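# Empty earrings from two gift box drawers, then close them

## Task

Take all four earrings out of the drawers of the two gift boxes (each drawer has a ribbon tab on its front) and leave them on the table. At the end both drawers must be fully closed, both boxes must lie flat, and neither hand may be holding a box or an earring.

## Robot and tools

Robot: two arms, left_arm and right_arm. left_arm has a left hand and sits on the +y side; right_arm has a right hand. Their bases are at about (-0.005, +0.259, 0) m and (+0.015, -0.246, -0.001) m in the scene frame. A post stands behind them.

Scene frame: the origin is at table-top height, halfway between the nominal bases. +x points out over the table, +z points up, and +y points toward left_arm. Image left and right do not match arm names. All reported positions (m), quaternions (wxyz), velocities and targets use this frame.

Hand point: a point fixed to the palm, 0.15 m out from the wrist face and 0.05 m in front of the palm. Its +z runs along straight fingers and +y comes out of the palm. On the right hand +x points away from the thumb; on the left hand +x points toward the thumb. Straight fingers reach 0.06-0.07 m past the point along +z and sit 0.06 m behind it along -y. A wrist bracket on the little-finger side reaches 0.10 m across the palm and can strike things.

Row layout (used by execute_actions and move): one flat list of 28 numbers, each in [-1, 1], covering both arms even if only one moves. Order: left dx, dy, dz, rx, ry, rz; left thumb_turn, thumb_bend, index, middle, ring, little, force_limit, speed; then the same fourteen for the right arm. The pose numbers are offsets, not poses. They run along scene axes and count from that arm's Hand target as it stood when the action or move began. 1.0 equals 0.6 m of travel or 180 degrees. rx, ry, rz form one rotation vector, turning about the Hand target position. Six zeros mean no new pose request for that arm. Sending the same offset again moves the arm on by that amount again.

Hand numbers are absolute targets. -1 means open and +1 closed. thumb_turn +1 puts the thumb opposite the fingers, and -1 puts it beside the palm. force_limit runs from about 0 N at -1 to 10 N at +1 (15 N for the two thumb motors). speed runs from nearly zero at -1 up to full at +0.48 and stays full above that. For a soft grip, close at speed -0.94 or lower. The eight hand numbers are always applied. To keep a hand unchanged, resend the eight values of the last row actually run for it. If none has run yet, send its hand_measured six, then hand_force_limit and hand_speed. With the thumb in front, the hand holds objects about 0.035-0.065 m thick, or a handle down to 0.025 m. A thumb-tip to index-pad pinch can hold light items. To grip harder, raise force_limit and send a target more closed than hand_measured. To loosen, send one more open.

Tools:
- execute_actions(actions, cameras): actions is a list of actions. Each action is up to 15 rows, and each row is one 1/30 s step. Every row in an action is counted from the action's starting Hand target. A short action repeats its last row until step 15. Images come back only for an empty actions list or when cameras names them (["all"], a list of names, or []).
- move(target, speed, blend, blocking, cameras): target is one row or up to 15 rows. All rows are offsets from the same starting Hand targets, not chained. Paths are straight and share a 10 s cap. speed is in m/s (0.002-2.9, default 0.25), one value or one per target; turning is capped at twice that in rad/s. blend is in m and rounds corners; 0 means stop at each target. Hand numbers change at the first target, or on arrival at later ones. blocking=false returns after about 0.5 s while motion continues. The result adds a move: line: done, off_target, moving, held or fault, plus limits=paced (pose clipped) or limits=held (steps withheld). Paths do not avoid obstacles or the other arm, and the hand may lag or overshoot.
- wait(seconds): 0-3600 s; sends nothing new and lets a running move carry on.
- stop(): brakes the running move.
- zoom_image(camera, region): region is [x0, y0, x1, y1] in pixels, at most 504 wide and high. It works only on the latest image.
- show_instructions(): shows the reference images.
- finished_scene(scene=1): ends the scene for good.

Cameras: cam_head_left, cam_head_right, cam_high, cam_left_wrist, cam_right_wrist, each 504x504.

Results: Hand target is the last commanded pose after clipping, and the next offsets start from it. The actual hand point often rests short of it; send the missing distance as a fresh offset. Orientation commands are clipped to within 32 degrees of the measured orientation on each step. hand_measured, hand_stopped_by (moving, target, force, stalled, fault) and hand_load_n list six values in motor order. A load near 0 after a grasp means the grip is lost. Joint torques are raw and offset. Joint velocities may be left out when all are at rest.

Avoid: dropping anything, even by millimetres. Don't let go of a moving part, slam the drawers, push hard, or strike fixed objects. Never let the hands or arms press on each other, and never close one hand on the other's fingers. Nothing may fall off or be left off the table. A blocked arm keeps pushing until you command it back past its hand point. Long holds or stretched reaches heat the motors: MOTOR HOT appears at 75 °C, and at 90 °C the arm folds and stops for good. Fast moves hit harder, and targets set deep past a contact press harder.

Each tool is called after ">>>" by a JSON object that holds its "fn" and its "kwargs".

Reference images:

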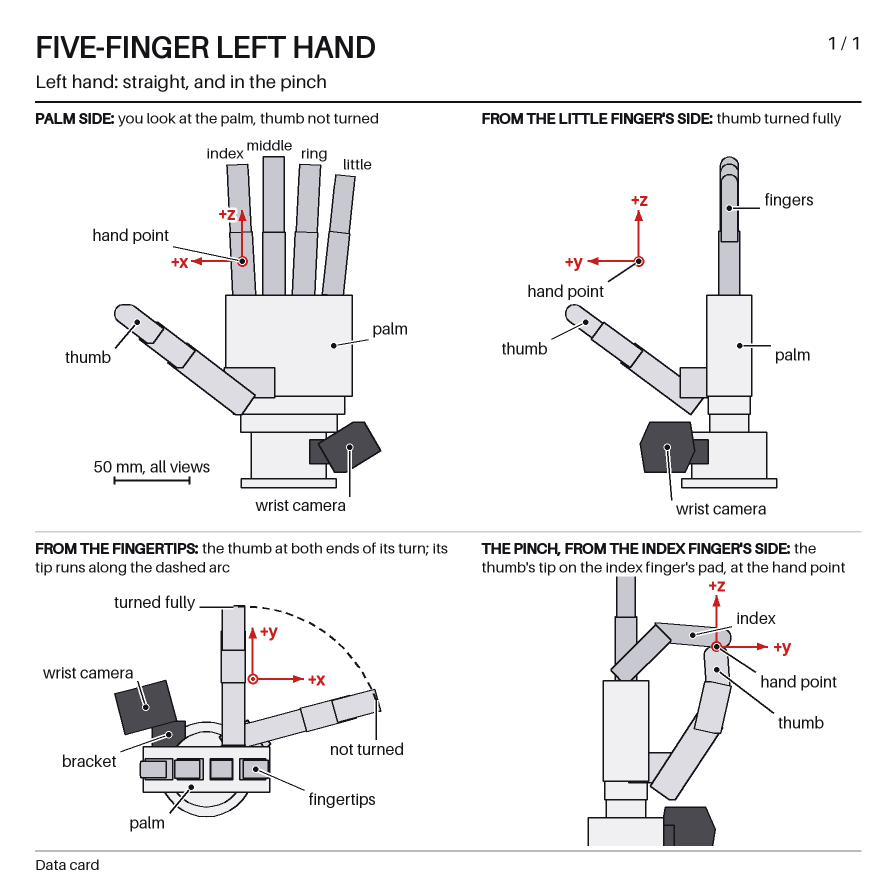

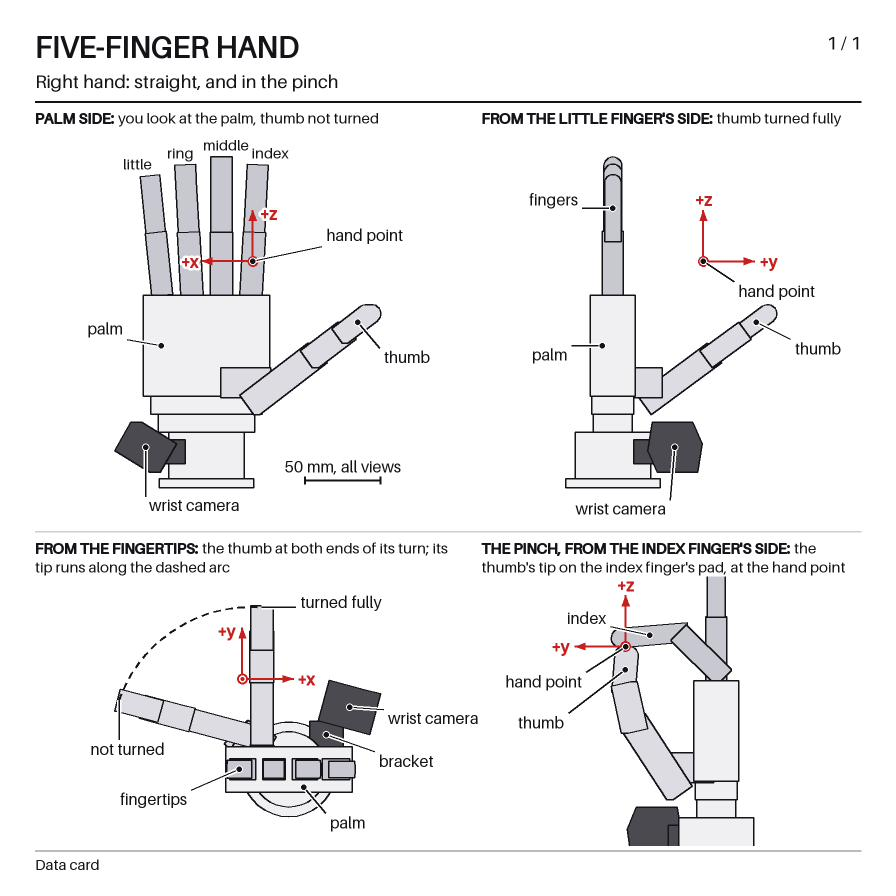

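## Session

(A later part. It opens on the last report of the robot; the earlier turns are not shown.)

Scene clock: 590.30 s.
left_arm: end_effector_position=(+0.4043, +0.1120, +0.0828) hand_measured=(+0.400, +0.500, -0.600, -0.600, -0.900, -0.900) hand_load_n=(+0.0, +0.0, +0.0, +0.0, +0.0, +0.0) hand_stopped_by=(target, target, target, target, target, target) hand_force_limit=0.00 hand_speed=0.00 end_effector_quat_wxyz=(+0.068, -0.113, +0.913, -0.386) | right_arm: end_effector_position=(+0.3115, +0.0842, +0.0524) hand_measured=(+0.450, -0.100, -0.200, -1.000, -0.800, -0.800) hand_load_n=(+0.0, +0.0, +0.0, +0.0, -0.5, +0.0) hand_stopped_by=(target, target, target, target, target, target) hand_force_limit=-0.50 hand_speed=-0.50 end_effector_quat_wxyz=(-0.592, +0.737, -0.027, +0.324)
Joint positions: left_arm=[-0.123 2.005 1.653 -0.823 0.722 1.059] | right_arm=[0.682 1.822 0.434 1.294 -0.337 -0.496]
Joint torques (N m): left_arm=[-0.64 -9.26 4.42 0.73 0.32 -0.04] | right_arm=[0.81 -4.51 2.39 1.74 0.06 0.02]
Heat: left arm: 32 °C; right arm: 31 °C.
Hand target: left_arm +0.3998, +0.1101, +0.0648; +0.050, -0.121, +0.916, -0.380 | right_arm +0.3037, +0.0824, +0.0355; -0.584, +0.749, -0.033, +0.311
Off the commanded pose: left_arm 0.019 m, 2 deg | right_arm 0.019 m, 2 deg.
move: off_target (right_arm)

>>> {"fn": "move", "kwargs": {"target": [[0,0,0,0,0,0,0.4,0.5,-0.6,-0.6,-0.9,-0.9,0.0,0.0,-0.002,0.0,-0.035,0,0,0,0.45,-0.1,-0.2,-1,-0.8,-0.8,-0.5,-0.5]], "speed": 0.06, "cameras": ["cam_head_right","cam_right_wrist"]}}

>>> {"fn": "zoom_image", "kwargs": {"camera": "cam_right_wrist", "region": [150, 180, 400, 430]}}

Scene clock: 592.23 s.
left_arm: end_effector_position=(+0.4043, +0.1120, +0.0828) hand_measured=(+0.400, +0.500, -0.600, -0.600, -0.900, -0.900) hand_load_n=(+0.0, +0.5, +0.0, -0.5, +0.0, +0.0) hand_stopped_by=(target, target, target, target, target, target) hand_force_limit=0.00 hand_speed=0.00 end_effector_quat_wxyz=(+0.068, -0.113, +0.913, -0.386) | right_arm: end_effector_position=(+0.3113, +0.0834, +0.0305) hand_measured=(+0.450, -0.100, -0.200, -1.000, -0.800, -0.800) hand_load_n=(+0.0, +0.0, +0.0, +0.0, -0.5, +0.0) hand_stopped_by=(target, target, target, target, target, target) hand_force_limit=-0.50 hand_speed=-0.50 end_effector_quat_wxyz=(-0.591, +0.737, -0.028, +0.325)
Joint positions: left_arm=[-0.123 2.005 1.653 -0.823 0.722 1.059] | right_arm=[0.682 1.944 0.423 1.426 -0.334 -0.496]
Joint torques (N m): left_arm=[-0.66 -9.24 4.42 0.72 0.34 -0.05] | right_arm=[1.07 -4.78 1.96 1.69 0.06 0.02]
Heat: left arm: 32 °C; right arm: 31 °C.
Hand target: left_arm +0.3998, +0.1101, +0.0648; +0.050, -0.121, +0.916, -0.380 | right_arm +0.3024, +0.0824, +0.0145; -0.584, +0.749, -0.033, +0.311
Off the commanded pose: left_arm 0.019 m, 2 deg | right_arm 0.018 m, 2 deg.
move: off_target (right_arm)
cam_right_wrist: T_world_to_cam=[[0.57382, -0.40683, -0.71079, -0.12614], [-0.80921, -0.148, -0.56857, 0.2858], [0.12612, 0.90143, -0.41414, 0.01473]] pos_world=[0.30179, -0.0223, 0.07894]

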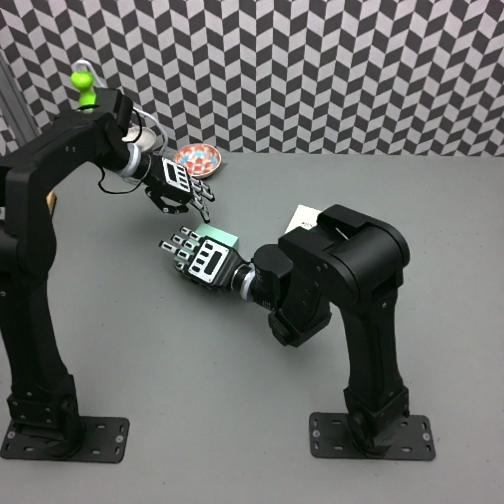

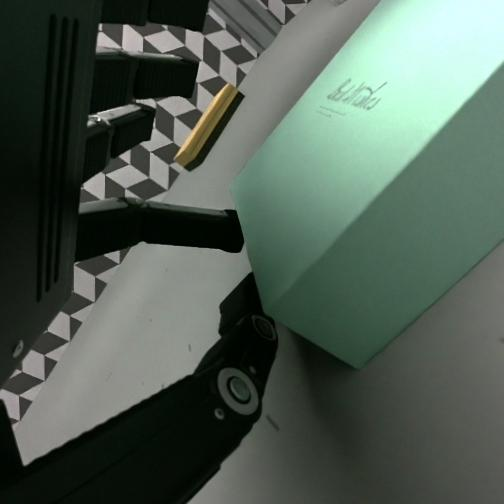

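Scaled by 2.016 from the camera's image (finer frame: 720x720).

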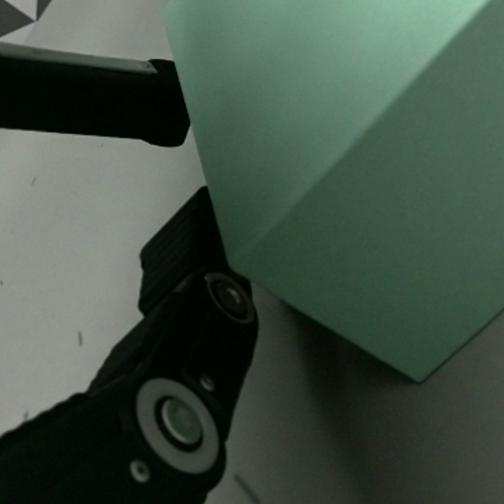

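>>> {"fn": "move", "kwargs": {"target": [[0,0,0,0,0,0,0.4,0.5,-0.6,-0.6,-0.9,-0.9,0.0,0.0,0.0,0.0,-0.018,0,0,0,0.45,-0.1,-0.2,-1,-0.8,-0.8,-0.5,-0.5]], "speed": 0.04, "cameras": ["cam_head_left","cam_head_right","cam_right_wrist","cam_left_wrist"]}}

>>> {"fn": "zoom_image", "kwargs": {"camera": "cam_right_wrist", "region": [150, 180, 400, 430]}}

>>> {"fn": "zoom_image", "kwargs": {"camera": "cam_left_wrist", "region": [120, 130, 370, 420]}}

>>> {"fn": "zoom_image", "kwargs": {"camera": "cam_head_left", "region": [130, 200, 250, 320]}}

Scene clock: 593.87 s.
left_arm: end_effector_position=(+0.4043, +0.1120, +0.0828) hand_measured=(+0.400, +0.500, -0.600, -0.600, -0.900, -0.900) hand_load_n=(+0.0, +0.0, +0.0, +0.0, +0.0, +0.0) hand_stopped_by=(target, target, target, target, target, target) hand_force_limit=0.00 hand_speed=0.00 end_effector_quat_wxyz=(+0.068, -0.113, +0.913, -0.386) | right_arm: end_effector_position=(+0.3111, +0.0832, +0.0191) hand_measured=(+0.450, -0.100, -0.200, -1.000, -0.800, -0.800) hand_load_n=(+0.0, +0.0, -0.5, -0.5, +0.0, +0.0) hand_stopped_by=(target, target, target, target, target, target) hand_force_limit=-0.50 hand_speed=-0.50 end_effector_quat_wxyz=(-0.591, +0.738, -0.028, +0.325)
Joint positions: left_arm=[-0.123 2.005 1.653 -0.823 0.722 1.059] | right_arm=[0.682 2.009 0.423 1.49 -0.334 -0.496]
Joint torques (N m): left_arm=[-0.65 -9.26 4.41 0.73 0.33 -0.04] | right_arm=[1.09 -4.9 1.83 1.7 0.05 0.02]
Heat: left arm: 32 °C; right arm: 31 °C.
Hand target: left_arm +0.3998, +0.1101, +0.0648; +0.050, -0.121, +0.916, -0.380 | right_arm +0.3024, +0.0823, +0.0037; -0.584, +0.749, -0.033, +0.311
Off the commanded pose: left_arm 0.019 m, 2 deg | right_arm 0.018 m, 2 deg.
move: off_target (right_arm)
cam_left_wrist: T_world_to_cam=[[-0.17957, -0.71443, 0.67627, 0.09626], [-0.94783, 0.30972, 0.07552, 0.35151], [-0.26341, -0.62743, -0.73277, 0.35271]] pos_world=[0.44336, 0.1812, 0.16681]
cam_right_wrist: T_world_to_cam=[[0.5729, -0.40777, -0.71099, -0.13399], [-0.80988, -0.14829, -0.56753, 0.27933], [0.12599, 0.90096, -0.4152, 0.0103]] pos_world=[0.30169, -0.0225, 0.06754]
Images, in order (width x height): cam_head_left 504x504, cam_head_right 504x504, cam_left_wrist 504x504, cam_right_wrist 504x504.

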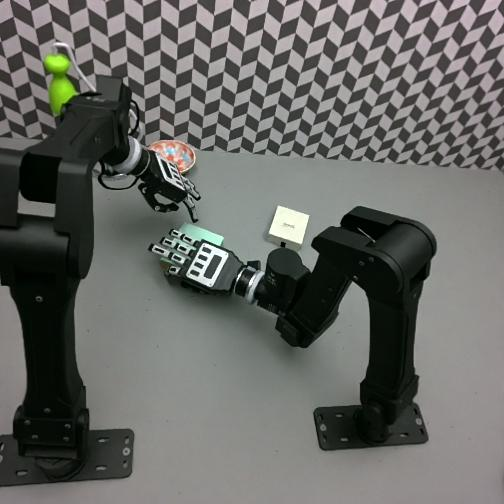

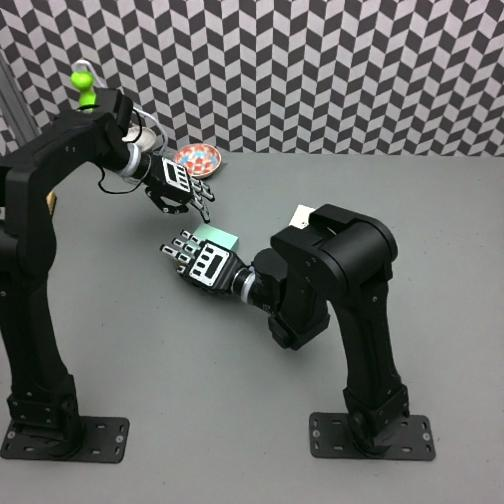

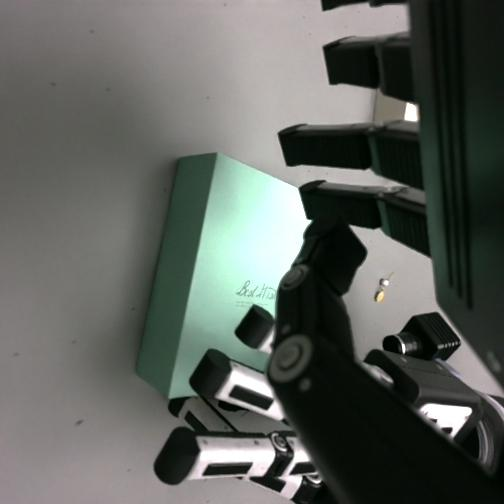

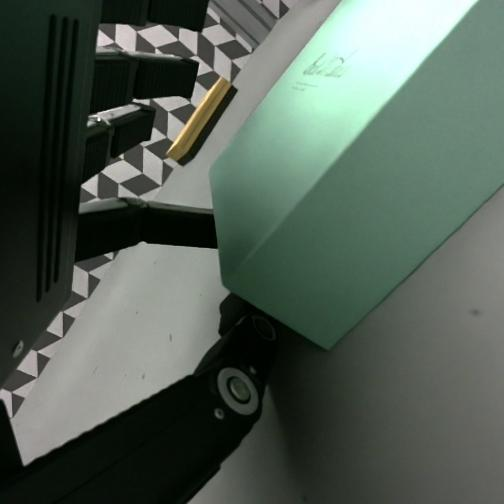

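Scaled by 2.016 from the camera's image (finer frame: 720x720).

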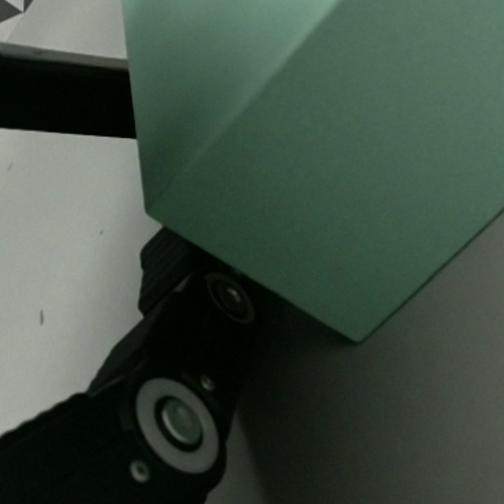

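Scaled by 1.738 from the camera's image (finer frame: 720x720).

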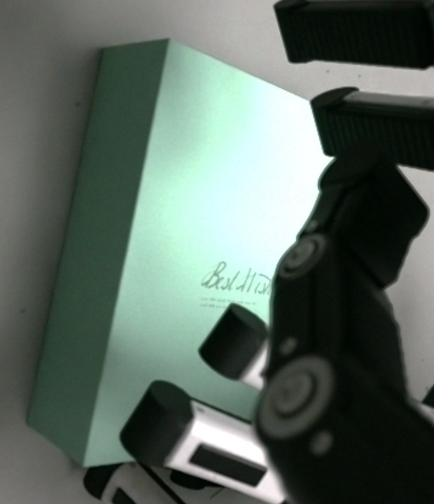

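Scaled by 4.200 from the camera's image (finer frame: 720x720).

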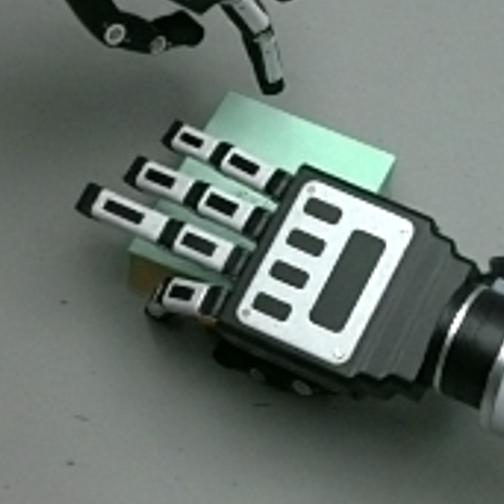

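>>> {"fn": "move", "kwargs": {"target": [[0,0,0,0,0,0,0.4,0.5,-0.6,-0.6,-0.9,-0.9,0.0,0.0,0.025,0.0015,0.012,0,0,0,0.45,-0.1,-0.2,-1,-0.8,-0.8,-0.5,-0.5]], "speed": 0.03}}

Scene clock: 596.83 s.
left_arm: end_effector_position=(+0.4043, +0.1120, +0.0828) hand_measured=(+0.400, +0.500, -0.600, -0.600, -0.900, -0.900) hand_load_n=(+0.0, +0.0, +0.0, +0.0, +0.0, +0.0) hand_stopped_by=(target, target, target, target, target, target) hand_force_limit=0.00 hand_speed=0.00 end_effector_quat_wxyz=(+0.068, -0.113, +0.913, -0.386) | right_arm: end_effector_position=(+0.3145, +0.0847, +0.0154) hand_measured=(+0.450, -0.100, -0.200, -1.000, -0.800, -0.800) hand_load_n=(+0.0, +0.0, +0.0, +0.0, +0.0, +0.0) hand_stopped_by=(target, target, target, target, target, target) hand_force_limit=-0.50 hand_speed=-0.50 end_effector_quat_wxyz=(-0.588, +0.744, -0.028, +0.316)
Joint positions: left_arm=[-0.123 2.005 1.653 -0.823 0.722 1.059] | right_arm=[0.672 2.009 0.448 1.444 -0.352 -0.496]
Joint torques (N m): left_arm=[-0.64 -9.28 4.45 0.71 0.33 -0.04] | right_arm=[-0.94 -6.93 3.82 1.4 -0.12 -0.02]
Heat: left arm: 32 °C; right arm: 30 °C.
Hand target: left_arm +0.3998, +0.1101, +0.0648; +0.050, -0.121, +0.916, -0.380 | right_arm +0.3175, +0.0833, +0.0109; -0.584, +0.749, -0.033, +0.311
Off the commanded pose: left_arm 0.019 m, 2 deg | right_arm 0.006 m, 1 deg.
move: done

>>> {"fn": "move", "kwargs": {"target": [[0,0,0,0,0,0,0.4,0.5,-0.6,-0.6,-0.9,-0.9,0.0,0.0,0.004,-0.001,0.0167,0,0,0,0.45,-0.1,-0.2,-1,-0.8,-0.8,-0.5,-0.5]], "speed": 0.03}}

Scene clock: 598.27 s.
left_arm: end_effector_position=(+0.4043, +0.1120, +0.0828) hand_measured=(+0.400, +0.500, -0.600, -0.600, -0.900, -0.900) hand_load_n=(+0.0, +0.0, +0.0, +0.0, +0.0, +0.0) hand_stopped_by=(target, target, target, target, target, target) hand_force_limit=0.00 hand_speed=0.00 end_effector_quat_wxyz=(+0.068, -0.113, +0.913, -0.386) | right_arm: end_effector_position=(+0.3145, +0.0826, +0.0135) hand_measured=(+0.450, -0.100, -0.200, -1.000, -0.800, -0.800) hand_load_n=(+0.0, +0.0, +0.0, +0.0, +0.0, +0.0) hand_stopped_by=(target, target, target, target, target, target) hand_force_limit=-0.50 hand_speed=-0.50 end_effector_quat_wxyz=(-0.582, +0.752, -0.032, +0.308)
Joint positions: left_arm=[-0.123 2.005 1.653 -0.823 0.722 1.059] | right_arm=[0.665 1.987 0.452 1.392 -0.359 -0.496]
Joint torques (N m): left_arm=[-0.65 -9.25 4.4 0.72 0.33 -0.05] | right_arm=[-0.99 -9.5 4.08 1.38 -0.12 -0.04]
Heat: left arm: 32 °C; right arm: 30 °C.
Hand target: left_arm +0.3998, +0.1101, +0.0648; +0.050, -0.121, +0.916, -0.380 | right_arm +0.3199, +0.0826, +0.0209; -0.584, +0.749, -0.033, +0.311
Off the commanded pose: left_arm 0.019 m, 2 deg | right_arm 0.009 m, 1 deg.
move: done

>>> {"fn": "move", "kwargs": {"target": [[0,0,0,0,0,0,0.4,0.5,-0.6,-0.6,-0.9,-0.9,0.0,0.0,0.0,0.003,0.0133,0,0,0,0.45,-0.1,-0.2,-1,-0.8,-0.8,-0.5,-0.5]], "speed": 0.03}}

Scene clock: 600.87 s.
left_arm: end_effector_position=(+0.4043, +0.1120, +0.0828) hand_measured=(+0.400, +0.500, -0.600, -0.600, -0.900, -0.900) hand_load_n=(+0.0, +0.0, +0.0, +0.0, +0.0, +0.0) hand_stopped_by=(target, target, target, target, target, target) hand_force_limit=0.00 hand_speed=0.00 end_effector_quat_wxyz=(+0.068, -0.113, +0.913, -0.386) | right_arm: end_effector_position=(+0.3147, +0.0827, +0.0183) hand_measured=(+0.450, -0.100, -0.200, -1.000, -0.800, -0.800) hand_load_n=(+0.0, +0.0, +0.0, +0.0, +0.0, +0.0) hand_stopped_by=(target, target, target, target, target, target) hand_force_limit=-0.50 hand_speed=-0.50 end_effector_quat_wxyz=(-0.579, +0.755, -0.033, +0.305)
Joint positions: left_arm=[-0.123 2.005 1.653 -0.823 0.722 1.059] | right_arm=[0.665 1.947 0.459 1.334 -0.359 -0.496]
Joint torques (N m): left_arm=[-0.66 -9.24 4.44 0.73 0.33 -0.05] | right_arm=[-0.53 -9.57 4.27 1.47 -0.06 -0.03]
Heat: left arm: 33 °C; right arm: 31 °C.
Hand target: left_arm +0.3998, +0.1101, +0.0648; +0.050, -0.121, +0.916, -0.380 | right_arm +0.3200, +0.0844, +0.0290; -0.584, +0.749, -0.033, +0.312
Off the commanded pose: left_arm 0.019 m, 2 deg | right_arm 0.012 m, 1 deg.
move: off_target (right_arm)

>>> {"fn": "move", "kwargs": {"target": [[0,0,0,0,0,0,0.4,0.5,-0.6,-0.6,-0.9,-0.9,0.0,0.0,0.0,0.0,0.0,0,0,0,0.45,0.1,0.2,-1,-0.8,-0.8,-0.5,-0.9]], "speed": 0.03, "cameras": ["cam_head_left","cam_head_right","cam_right_wrist"]}}

>>> {"fn": "zoom_image", "kwargs": {"camera": "cam_head_left", "region": [130, 200, 250, 320]}}

>>> {"fn": "zoom_image", "kwargs": {"camera": "cam_right_wrist", "region": [150, 180, 400, 430]}}

Scene clock: 603.07 s.
left_arm: end_effector_position=(+0.4043, +0.1120, +0.0828) hand_measured=(+0.400, +0.500, -0.600, -0.600, -0.900, -0.900) hand_load_n=(+0.0, +0.0, +0.0, +0.0, +0.0, +0.0) hand_stopped_by=(target, target, target, target, target, target) hand_force_limit=0.00 hand_speed=0.00 end_effector_quat_wxyz=(+0.068, -0.113, +0.913, -0.386) | right_arm: end_effector_position=(+0.3148, +0.0828, +0.0190) hand_measured=(+0.450, +0.074, +0.078, -1.000, -0.800, -0.800) hand_load_n=(+0.5, +4.0, +3.5, +0.0, +0.0, +0.0) hand_stopped_by=(target, force, force, target, target, target) hand_force_limit=-0.50 hand_speed=-0.90 end_effector_quat_wxyz=(-0.579, +0.755, -0.033, +0.305)
Joint positions: left_arm=[-0.123 2.005 1.653 -0.823 0.722 1.059] | right_arm=[0.665 1.945 0.459 1.333 -0.359 -0.496]
Joint torques (N m): left_arm=[-0.65 -9.25 4.45 0.73 0.34 -0.05] | right_arm=[-0.55 -9.39 4.3 1.44 -0.07 -0.03]
Heat: left arm: 33 °C; right arm: 31 °C.
Hand target: left_arm +0.3998, +0.1101, +0.0648; +0.050, -0.121, +0.916, -0.380 | right_arm +0.3200, +0.0844, +0.0290; -0.584, +0.749, -0.033, +0.312
Off the commanded pose: left_arm 0.019 m, 2 deg | right_arm 0.011 m, 1 deg.
move: done
cam_right_wrist: T_world_to_cam=[[0.5439, -0.42661, -0.72262, -0.12538], [-0.83339, -0.17388, -0.52463, 0.29087], [0.09816, 0.88757, -0.4501, 0.02063]] pos_world=[0.30858, -0.02122, 0.07129]

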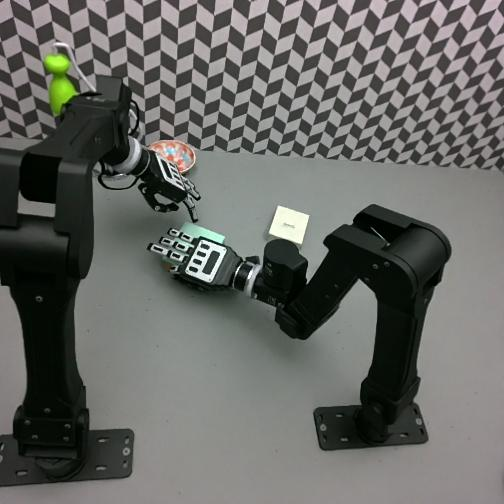

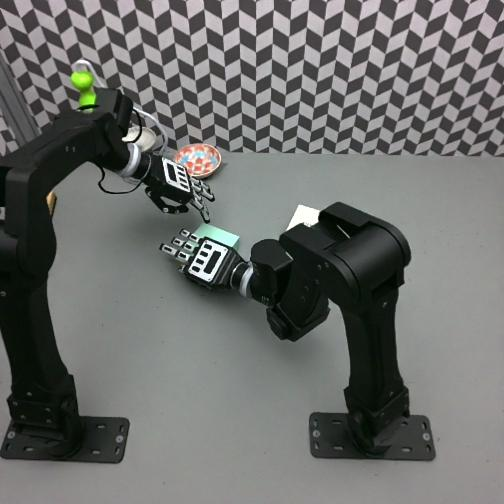

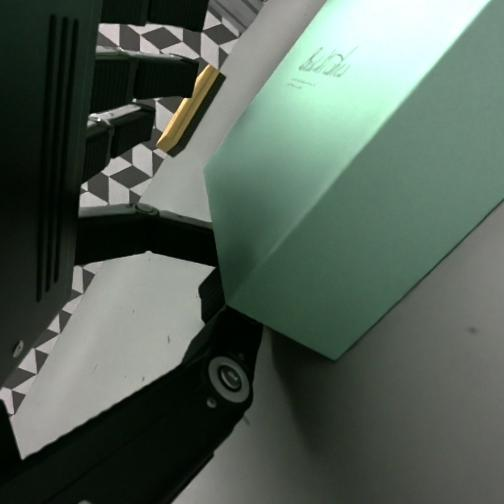

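Scaled by 4.200 from the camera's image (finer frame: 720x720).

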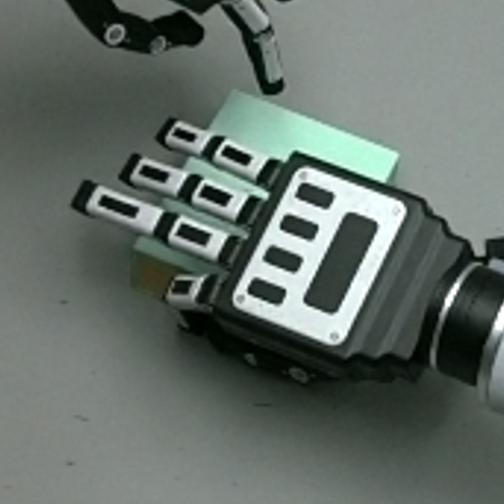

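Scaled by 2.016 from the camera's image (finer frame: 720x720).

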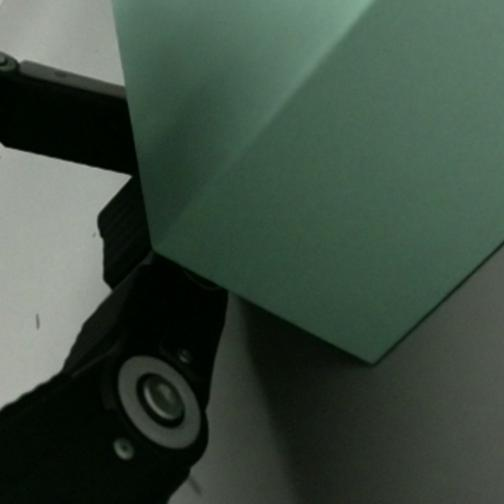

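>>> {"fn": "move", "kwargs": {"target": [[0,0,0,0,0,0,0.4,0.5,-0.6,-0.6,-0.9,-0.9,0.0,0.0,-0.048,0.0175,-0.009,0,0,0,0.45,0.1,0.2,-1,-0.8,-0.8,-0.5,-0.9]], "speed": 0.03, "cameras": ["cam_head_left","cam_head_right","cam_left_wrist","cam_high"]}}

>>> {"fn": "zoom_image", "kwargs": {"camera": "cam_head_left", "region": [130, 200, 250, 320]}}

>>> {"fn": "zoom_image", "kwargs": {"camera": "cam_left_wrist", "region": [100, 130, 350, 430]}}

Scene clock: 605.57 s.
left_arm: end_effector_position=(+0.4043, +0.1120, +0.0828) hand_measured=(+0.400, +0.500, -0.600, -0.600, -0.900, -0.900) hand_load_n=(+0.0, +0.0, +0.0, +0.0, +0.0, +0.0) hand_stopped_by=(target, target, target, target, target, target) hand_force_limit=0.00 hand_speed=0.00 end_effector_quat_wxyz=(+0.068, -0.113, +0.913, -0.386) | right_arm: end_effector_position=(+0.2964, +0.0944, +0.0190) hand_measured=(+0.450, +0.074, +0.078, -1.000, -0.800, -0.800) hand_load_n=(+1.0, +3.5, +3.5, +0.0, +0.0, +0.0) hand_stopped_by=(target, force, force, target, target, target) hand_force_limit=-0.50 hand_speed=-0.90 end_effector_quat_wxyz=(-0.580, +0.752, -0.033, +0.311)
Joint positions: left_arm=[-0.123 2.005 1.653 -0.823 0.722 1.059] | right_arm=[0.75 1.945 0.427 1.378 -0.268 -0.486]
Joint torques (N m): left_arm=[-0.68 -9.26 4.42 0.73 0.33 -0.04] | right_arm=[0.87 -8.84 1.92 1.72 0.03 0.02]
Heat: left arm: 33 °C; right arm: 32 °C.
Hand target: left_arm +0.3998, +0.1101, +0.0648; +0.050, -0.121, +0.916, -0.380 | right_arm +0.2910, +0.0949, +0.0235; -0.584, +0.749, -0.033, +0.311
Off the commanded pose: left_arm 0.019 m, 2 deg | right_arm 0.007 m, 1 deg.
move: done
cam_left_wrist: T_world_to_cam=[[-0.17957, -0.71443, 0.67627, 0.09626], [-0.94783, 0.30972, 0.07552, 0.35151], [-0.26341, -0.62743, -0.73277, 0.35271]] pos_world=[0.44336, 0.1812, 0.16681]
Images, in order (width x height): cam_head_left 504x504, cam_head_right 504x504, cam_high 504x504, cam_left_wrist 504x504.

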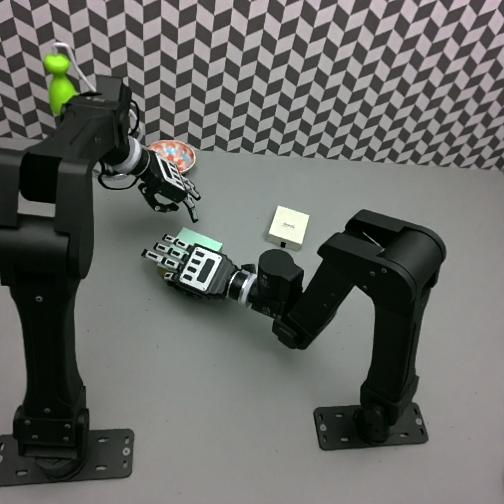

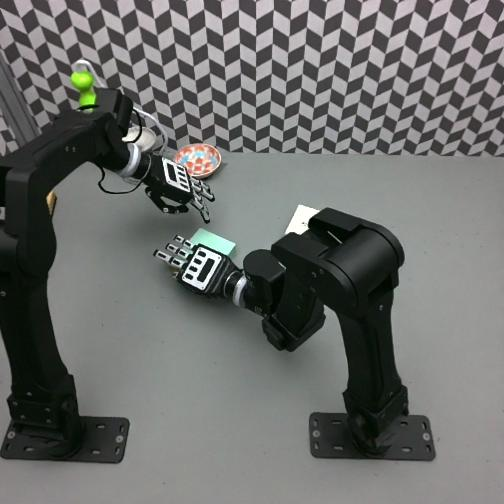

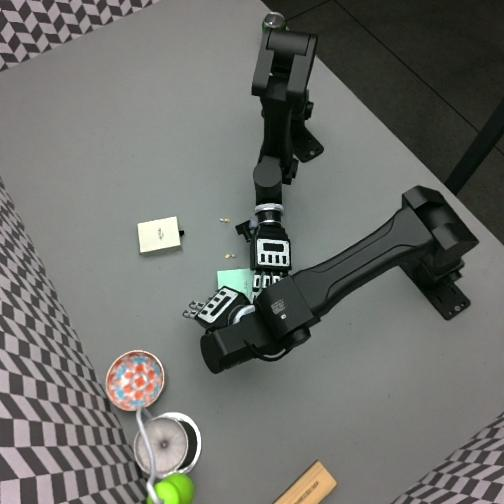

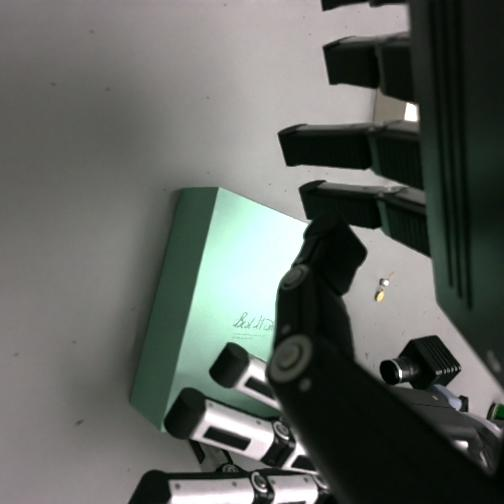

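Scaled by 4.200 from the camera's image (finer frame: 720x720).

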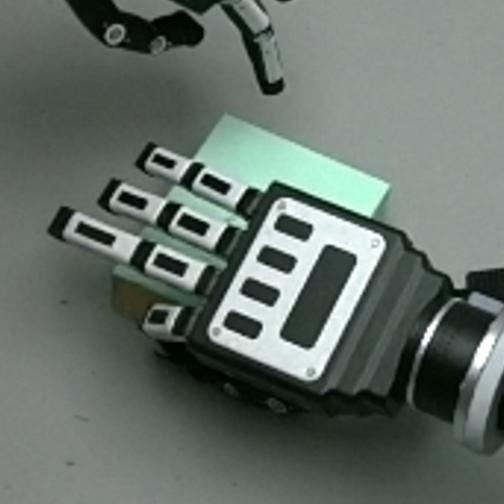

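Scaled by 1.680 from the camera's image (finer frame: 720x720).

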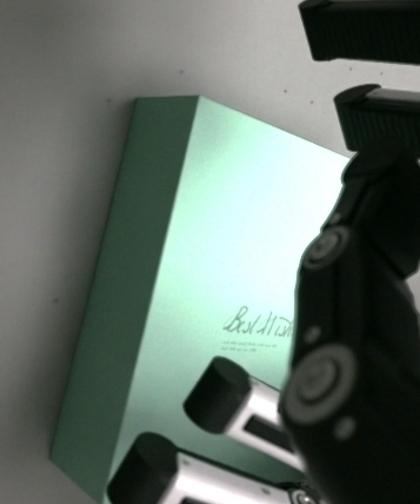

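>>> {"fn": "move", "kwargs": {"target": [[0,0,0,0,0,0,0.4,0.5,-0.6,-0.6,-0.9,-0.9,0.0,0.0,-0.075,0.0365,-0.005,0,0,0,0.45,0.1,0.2,-1,-0.8,-0.8,-0.5,-0.9]], "speed": 0.05, "cameras": ["cam_head_left","cam_head_right","cam_high"]}}

>>> {"fn": "zoom_image", "kwargs": {"camera": "cam_head_left", "region": [130, 200, 280, 350]}}

>>> {"fn": "zoom_image", "kwargs": {"camera": "cam_head_right", "region": [130, 200, 280, 350]}}

Scene clock: 610.40 s.
left_arm: end_effector_position=(+0.4043, +0.1120, +0.0828) hand_measured=(+0.400, +0.500, -0.600, -0.600, -0.900, -0.900) hand_load_n=(+0.0, +0.0, +0.0, +0.0, +0.0, +0.0) hand_stopped_by=(target, target, target, target, target, target) hand_force_limit=0.00 hand_speed=0.00 end_effector_quat_wxyz=(+0.068, -0.113, +0.913, -0.386) | right_arm: end_effector_position=(+0.2519, +0.1181, +0.0185) hand_measured=(+0.450, +0.074, +0.078, -1.000, -0.800, -0.800) hand_load_n=(+0.5, +3.5, +3.0, +0.0, +0.0, +0.0) hand_stopped_by=(target, force, force, target, target, target) hand_force_limit=-0.50 hand_speed=-0.90 end_effector_quat_wxyz=(-0.582, +0.749, -0.032, +0.314)
Joint positions: left_arm=[-0.123 2.005 1.653 -0.823 0.722 1.059] | right_arm=[0.942 1.945 0.378 1.442 -0.077 -0.462]
Joint torques (N m): left_arm=[-0.65 -9.26 4.4 0.73 0.34 -0.04] | right_arm=[0.92 -8.64 1.66 1.63 0.09 0.04]
Heat: left arm: 33 °C; right arm: 32 °C.
Hand target: left_arm +0.3998, +0.1101, +0.0648; +0.050, -0.121, +0.916, -0.380 | right_arm +0.2461, +0.1168, +0.0205; -0.584, +0.749, -0.033, +0.311
Off the commanded pose: left_arm 0.019 m, 2 deg | right_arm 0.006 m, 0 deg.
move: done

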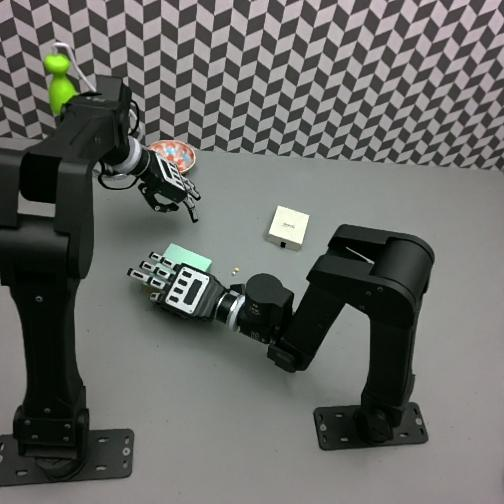

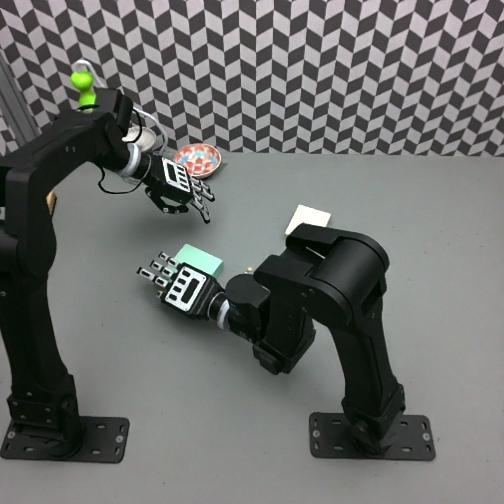

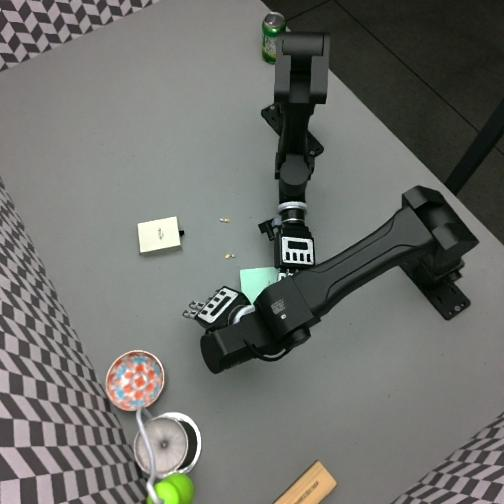

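Scaled by 3.360 from the camera's image (finer frame: 720x720).

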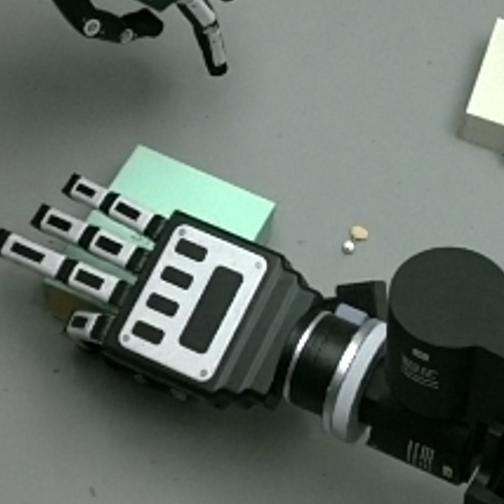

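Scaled by 3.360 from the camera's image (finer frame: 720x720).

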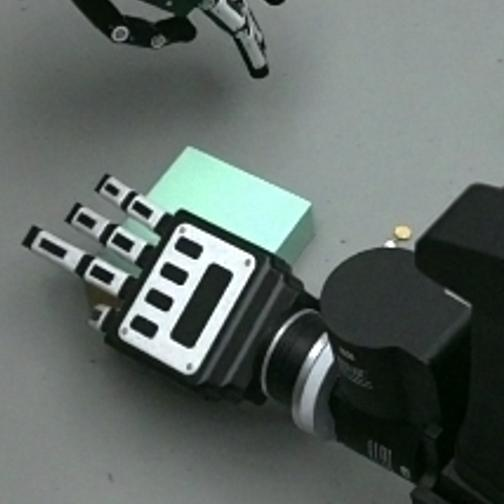

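>>> {"fn": "move", "kwargs": {"target": [[-0.105,0.06,0.02,0,0,0,0.4,0.5,-0.6,-0.6,-0.9,-0.9,0.0,0.0,0,0,0,0,0,0,0.45,0.1,0.2,-1,-0.8,-0.8,-0.5,-0.9],[-0.108,0.06,-0.03,0,0,0,0.4,0.5,-0.6,-0.6,-0.9,-0.9,0.0,0.0,0,0,0,0,0,0,0.45,0.1,0.2,-1,-0.8,-0.8,-0.5,-0.9]], "speed": 0.08, "cameras": ["cam_head_left","cam_head_right","cam_left_wrist"]}}

>>> {"fn": "zoom_image", "kwargs": {"camera": "cam_head_left", "region": [130, 200, 280, 350]}}

Scene clock: 615.07 s.
left_arm: end_effector_position=(+0.3349, +0.1404, +0.0537) hand_measured=(+0.400, +0.500, -0.600, -0.600, -0.900, -0.900) hand_load_n=(+0.0, +0.0, +0.0, -0.5, +0.0, +0.0) hand_stopped_by=(target, target, target, target, target, target) hand_force_limit=0.00 hand_speed=0.00 end_effector_quat_wxyz=(+0.043, -0.119, +0.913, -0.388) | right_arm: end_effector_position=(+0.2524, +0.1178, +0.0185) hand_measured=(+0.450, +0.074, +0.078, -1.000, -0.800, -0.800) hand_load_n=(+1.0, +3.5, +3.5, +0.0, +0.0, +0.0) hand_stopped_by=(target, force, force, target, target, target) hand_force_limit=-0.50 hand_speed=-0.90 end_effector_quat_wxyz=(-0.582, +0.749, -0.034, +0.315)
Joint positions: left_arm=[-0.056 1.822 1.293 -0.755 0.761 1.149] | right_arm=[0.942 1.945 0.378 1.442 -0.073 -0.461]
Joint torques (N m): left_arm=[0.5 -9.91 3.75 0.66 0.24 0.1] | right_arm=[0.91 -8.59 1.65 1.64 0.03 0.01]
Heat: left arm: 33 °C; right arm: 33 °C.
Hand target: left_arm +0.3350, +0.1461, +0.0469; +0.050, -0.120, +0.916, -0.380 | right_arm +0.2461, +0.1168, +0.0205; -0.584, +0.749, -0.033, +0.311
Off the commanded pose: left_arm 0.009 m, 1 deg | right_arm 0.007 m, 1 deg.
move: done
cam_left_wrist: T_world_to_cam=[[-0.1515, -0.70535, 0.69248, 0.11214], [-0.94021, 0.31903, 0.11925, 0.27286], [-0.30504, -0.63301, -0.71151, 0.34449]] pos_world=[0.37862, 0.21011, 0.13492]

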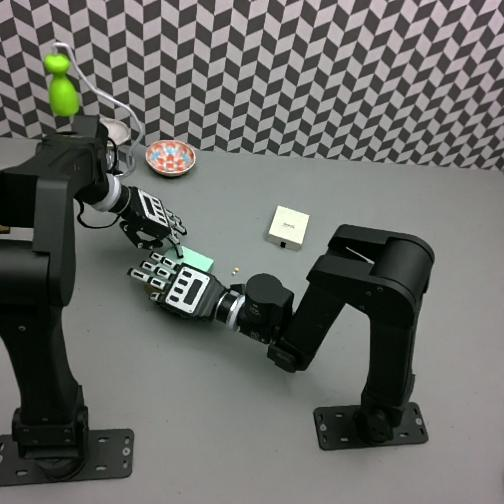

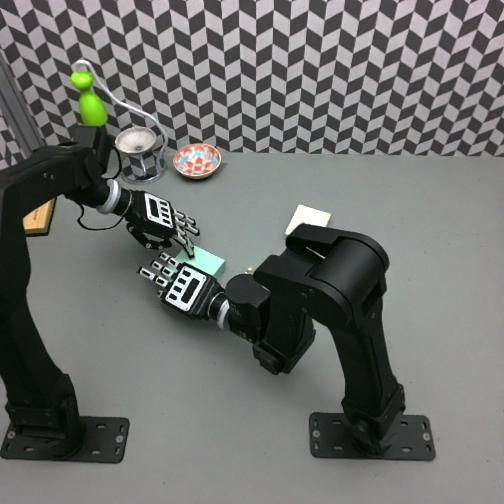

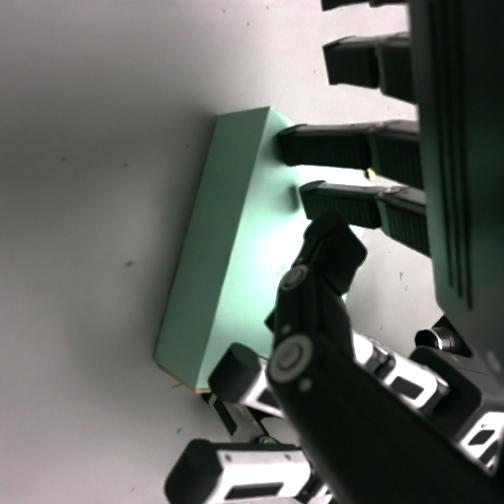

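Scaled by 3.360 from the camera's image (finer frame: 720x720).

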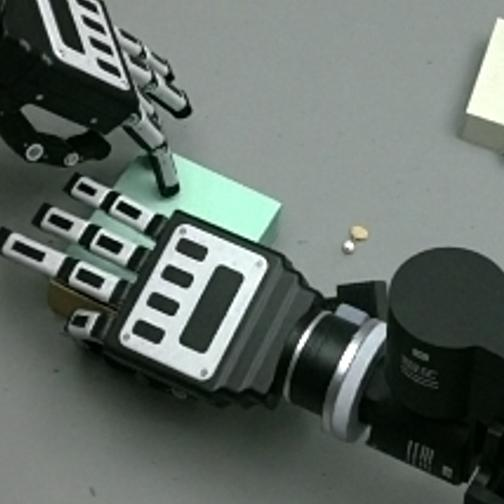

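>>> {"fn": "move", "kwargs": {"target": [[0.004,0.0,-0.012,0,0,0,0.4,0.5,-0.6,-0.65,-0.9,-0.9,-0.6,0.0,0,0,0,0,0,0,0.45,0.1,0.2,-1,-0.8,-0.8,-0.5,-0.9]], "speed": 0.03}}

Scene clock: 617.27 s.
left_arm: end_effector_position=(+0.3367, +0.1401, +0.0520) hand_measured=(+0.400, +0.500, -0.600, -0.650, -0.900, -0.900) hand_load_n=(-0.5, +0.0, +0.0, -0.5, +0.0, -0.5) hand_stopped_by=(target, target, target, target, target, target) hand_force_limit=-0.60 hand_speed=0.00 end_effector_quat_wxyz=(+0.047, -0.117, +0.912, -0.390) | right_arm: end_effector_position=(+0.2525, +0.1178, +0.0186) hand_measured=(+0.450, +0.074, +0.078, -1.000, -0.800, -0.800) hand_load_n=(+1.0, +3.5, +3.0, +0.0, +0.0, +0.0) hand_stopped_by=(target, force, force, target, target, target) hand_force_limit=-0.50 hand_speed=-0.90 end_effector_quat_wxyz=(-0.582, +0.749, -0.034, +0.315)
Joint positions: left_arm=[-0.056 1.822 1.284 -0.737 0.763 1.149] | right_arm=[0.942 1.945 0.378 1.442 -0.073 -0.461]
Joint torques (N m): left_arm=[0.53 -8.53 3.79 0.75 0.23 0.11] | right_arm=[0.9 -8.61 1.65 1.63 0.02 0.01]
Heat: left arm: 33 °C; right arm: 33 °C.
Hand target: left_arm +0.3374, +0.1460, +0.0397; +0.050, -0.120, +0.916, -0.380 | right_arm +0.2461, +0.1168, +0.0205; -0.584, +0.749, -0.033, +0.311
Off the commanded pose: left_arm 0.014 m, 1 deg | right_arm 0.007 m, 1 deg.
move: off_target (left_arm)

>>> {"fn": "move", "kwargs": {"target": [[0.0,0.0,-0.012,0,0,0,0.4,0.5,-0.6,-0.65,-0.9,-0.9,-0.6,0.0,0,0,0,0,0,0,0.45,0.1,0.2,-1,-0.8,-0.8,-0.5,-0.9]], "speed": 0.03}}

Scene clock: 618.40 s.
left_arm: end_effector_position=(+0.3396, +0.1379, +0.0496) hand_measured=(+0.400, +0.500, -0.600, -0.650, -0.900, -0.900) hand_load_n=(+0.0, +0.0, +0.0, +0.0, +0.0, +0.0) hand_stopped_by=(target, target, target, target, target, target) hand_force_limit=-0.60 hand_speed=0.00 end_effector_quat_wxyz=(+0.054, -0.112, +0.909, -0.397) | right_arm: end_effector_position=(+0.2527, +0.1177, +0.0186) hand_measured=(+0.450, +0.074, +0.078, -1.000, -0.800, -0.800) hand_load_n=(+1.0, +3.5, +3.5, +0.0, -0.5, +0.0) hand_stopped_by=(target, force, force, target, target, target) hand_force_limit=-0.50 hand_speed=-0.90 end_effector_quat_wxyz=(-0.582, +0.749, -0.034, +0.316)
Joint positions: left_arm=[-0.056 1.822 1.267 -0.7 0.776 1.149] | right_arm=[0.942 1.945 0.378 1.442 -0.072 -0.461]
Joint torques (N m): left_arm=[0.46 -7.88 3.66 0.68 0.11 0.11] | right_arm=[0.91 -8.64 1.65 1.63 0.02 0.02]
Heat: left arm: 33 °C; right arm: 33 °C.
Hand target: left_arm +0.3374, +0.1460, +0.0326; +0.050, -0.120, +0.916, -0.380 | right_arm +0.2461, +0.1168, +0.0205; -0.584, +0.749, -0.033, +0.311
Off the commanded pose: left_arm 0.019 m, 2 deg | right_arm 0.007 m, 1 deg.
move: off_target (left_arm)

>>> {"fn": "move", "kwargs": {"target": [[0.0,0.0,0.0,0,0,0,0.4,0.5,-0.35,-0.4,-0.9,-0.9,-0.6,-0.9,0,0,0,0,0,0,0.45,0.1,0.2,-1,-0.8,-0.8,-0.5,-0.9]], "speed": 0.03, "cameras": ["cam_head_left","cam_left_wrist"]}}

>>> {"fn": "zoom_image", "kwargs": {"camera": "cam_head_left", "region": [130, 200, 280, 350]}}

Scene clock: 620.37 s.
left_arm: end_effector_position=(+0.3439, +0.1361, +0.0509) hand_measured=(+0.400, +0.500, -0.350, -0.530, -0.900, -0.900) hand_load_n=(+0.0, +0.0, +0.0, +1.5, +0.0, +0.0) hand_stopped_by=(target, target, target, force, target, target) hand_force_limit=-0.60 hand_speed=-0.90 end_effector_quat_wxyz=(+0.062, -0.107, +0.907, -0.403) | right_arm: end_effector_position=(+0.2527, +0.1177, +0.0186) hand_measured=(+0.450, +0.074, +0.078, -1.000, -0.800, -0.800) hand_load_n=(+0.5, +3.0, +3.0, +0.0, +0.0, +0.0) hand_stopped_by=(target, force, force, target, target, target) hand_force_limit=-0.50 hand_speed=-0.90 end_effector_quat_wxyz=(-0.582, +0.749, -0.034, +0.316)
Joint positions: left_arm=[-0.056 1.822 1.266 -0.681 0.786 1.149] | right_arm=[0.942 1.945 0.378 1.442 -0.072 -0.461]
Joint torques (N m): left_arm=[0.44 -7.9 3.73 0.53 0.01 0.11] | right_arm=[0.91 -8.59 1.63 1.63 0.01 0.01]
Heat: left arm: 32 °C; right arm: 33 °C.
Hand target: left_arm +0.3373, +0.1460, +0.0325; +0.050, -0.120, +0.916, -0.380 | right_arm +0.2461, +0.1168, +0.0205; -0.584, +0.749, -0.033, +0.311
Off the commanded pose: left_arm 0.022 m, 3 deg | right_arm 0.007 m, 1 deg.
move: done
cam_left_wrist: T_world_to_cam=[[-0.18904, -0.68662, 0.70201, 0.12225], [-0.94234, 0.32789, 0.06695, 0.28527], [-0.27615, -0.64888, -0.70901, 0.33465]] pos_world=[0.38434, 0.20755, 0.13236]

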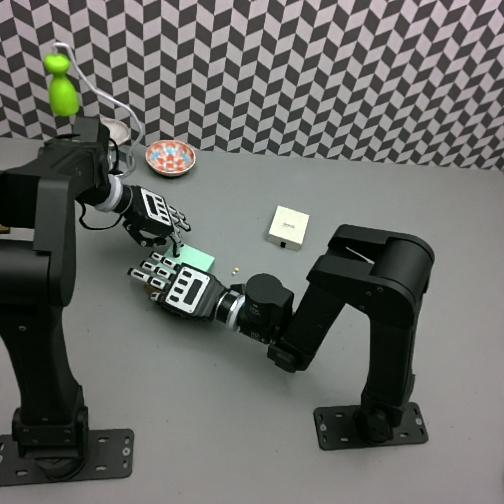

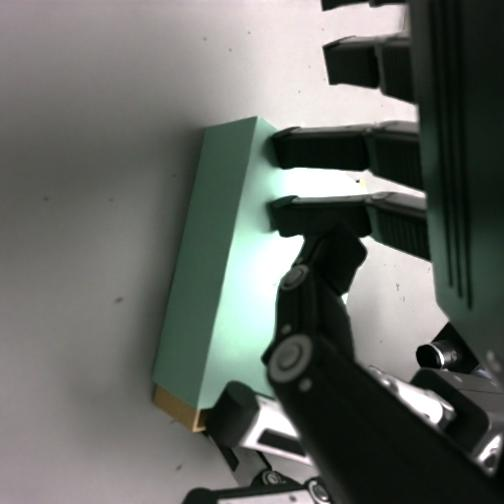

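Scaled by 3.360 from the camera's image (finer frame: 720x720).

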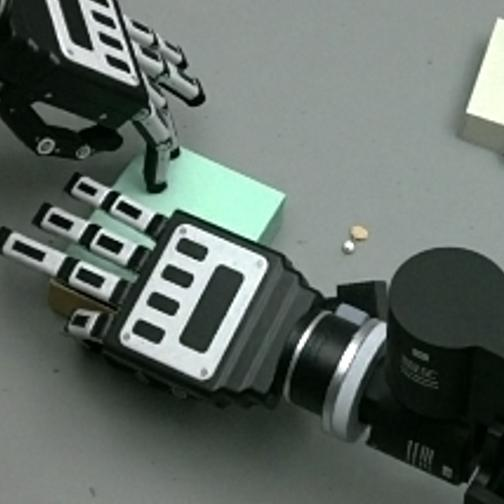

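>>> {"fn": "move", "kwargs": {"target": [[0.0,0.0,0.0,0,0,0,0.4,0.5,-0.35,-0.4,-0.9,-0.9,-0.6,-0.9,-0.0375,0.0183,-0.003,0,0,0,0.45,0.1,0.2,-1,-0.8,-0.8,-0.5,-0.9]], "speed": 0.03, "cameras": ["cam_head_left","cam_left_wrist"]}}

>>> {"fn": "zoom_image", "kwargs": {"camera": "cam_head_left", "region": [130, 200, 280, 350]}}

Scene clock: 622.83 s.
left_arm: end_effector_position=(+0.3439, +0.1361, +0.0509) hand_measured=(+0.400, +0.500, -0.350, -0.530, -0.900, -0.900) hand_load_n=(+0.0, +0.0, +0.0, +1.0, +0.0, +0.0) hand_stopped_by=(target, target, target, force, target, target) hand_force_limit=-0.60 hand_speed=-0.90 end_effector_quat_wxyz=(+0.062, -0.107, +0.907, -0.403) | right_arm: end_effector_position=(+0.2308, +0.1288, +0.0186) hand_measured=(+0.450, +0.074, +0.078, -1.000, -0.800, -0.800) hand_load_n=(+0.5, +3.0, +3.5, +0.0, +0.0, +0.0) hand_stopped_by=(target, force, force, target, target, target) hand_force_limit=-0.50 hand_speed=-0.90 end_effector_quat_wxyz=(-0.582, +0.748, -0.034, +0.317)
Joint positions: left_arm=[-0.056 1.822 1.266 -0.681 0.786 1.149] | right_arm=[1.042 1.945 0.368 1.455 0.029 -0.451]
Joint torques (N m): left_arm=[0.44 -7.91 3.7 0.53 0.01 0.12] | right_arm=[1.11 -7.9 1.61 1.68 0.04 0.03]
Heat: left arm: 32 °C; right arm: 34 °C.
Hand target: left_arm +0.3373, +0.1460, +0.0325; +0.050, -0.120, +0.916, -0.380 | right_arm +0.2235, +0.1279, +0.0187; -0.584, +0.749, -0.032, +0.311
Off the commanded pose: left_arm 0.022 m, 3 deg | right_arm 0.007 m, 1 deg.
move: done
cam_left_wrist: T_world_to_cam=[[-0.18904, -0.68662, 0.70201, 0.12225], [-0.94234, 0.32789, 0.06695, 0.28527], [-0.27615, -0.64888, -0.70901, 0.33465]] pos_world=[0.38434, 0.20755, 0.13236]

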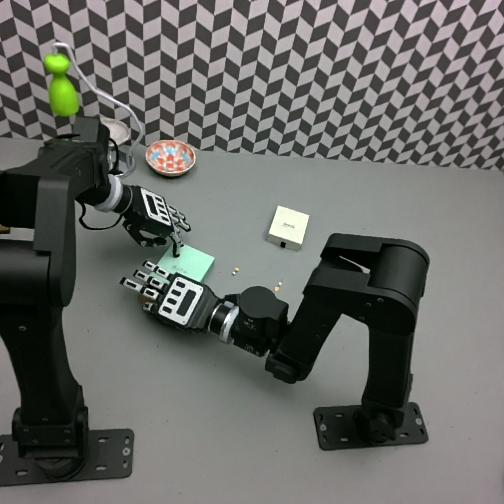

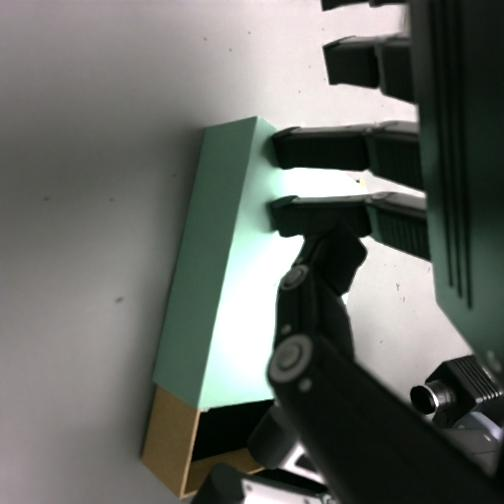

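Scaled by 3.360 from the camera's image (finer frame: 720x720).

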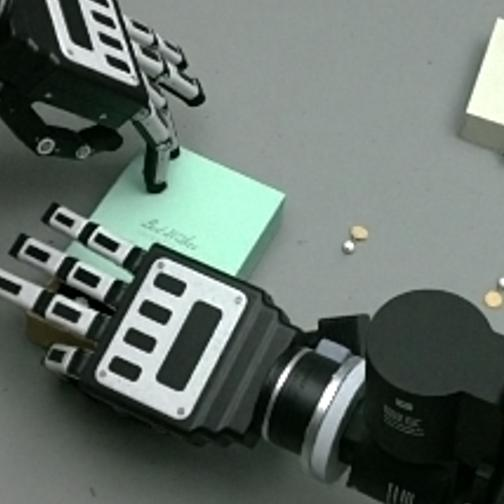

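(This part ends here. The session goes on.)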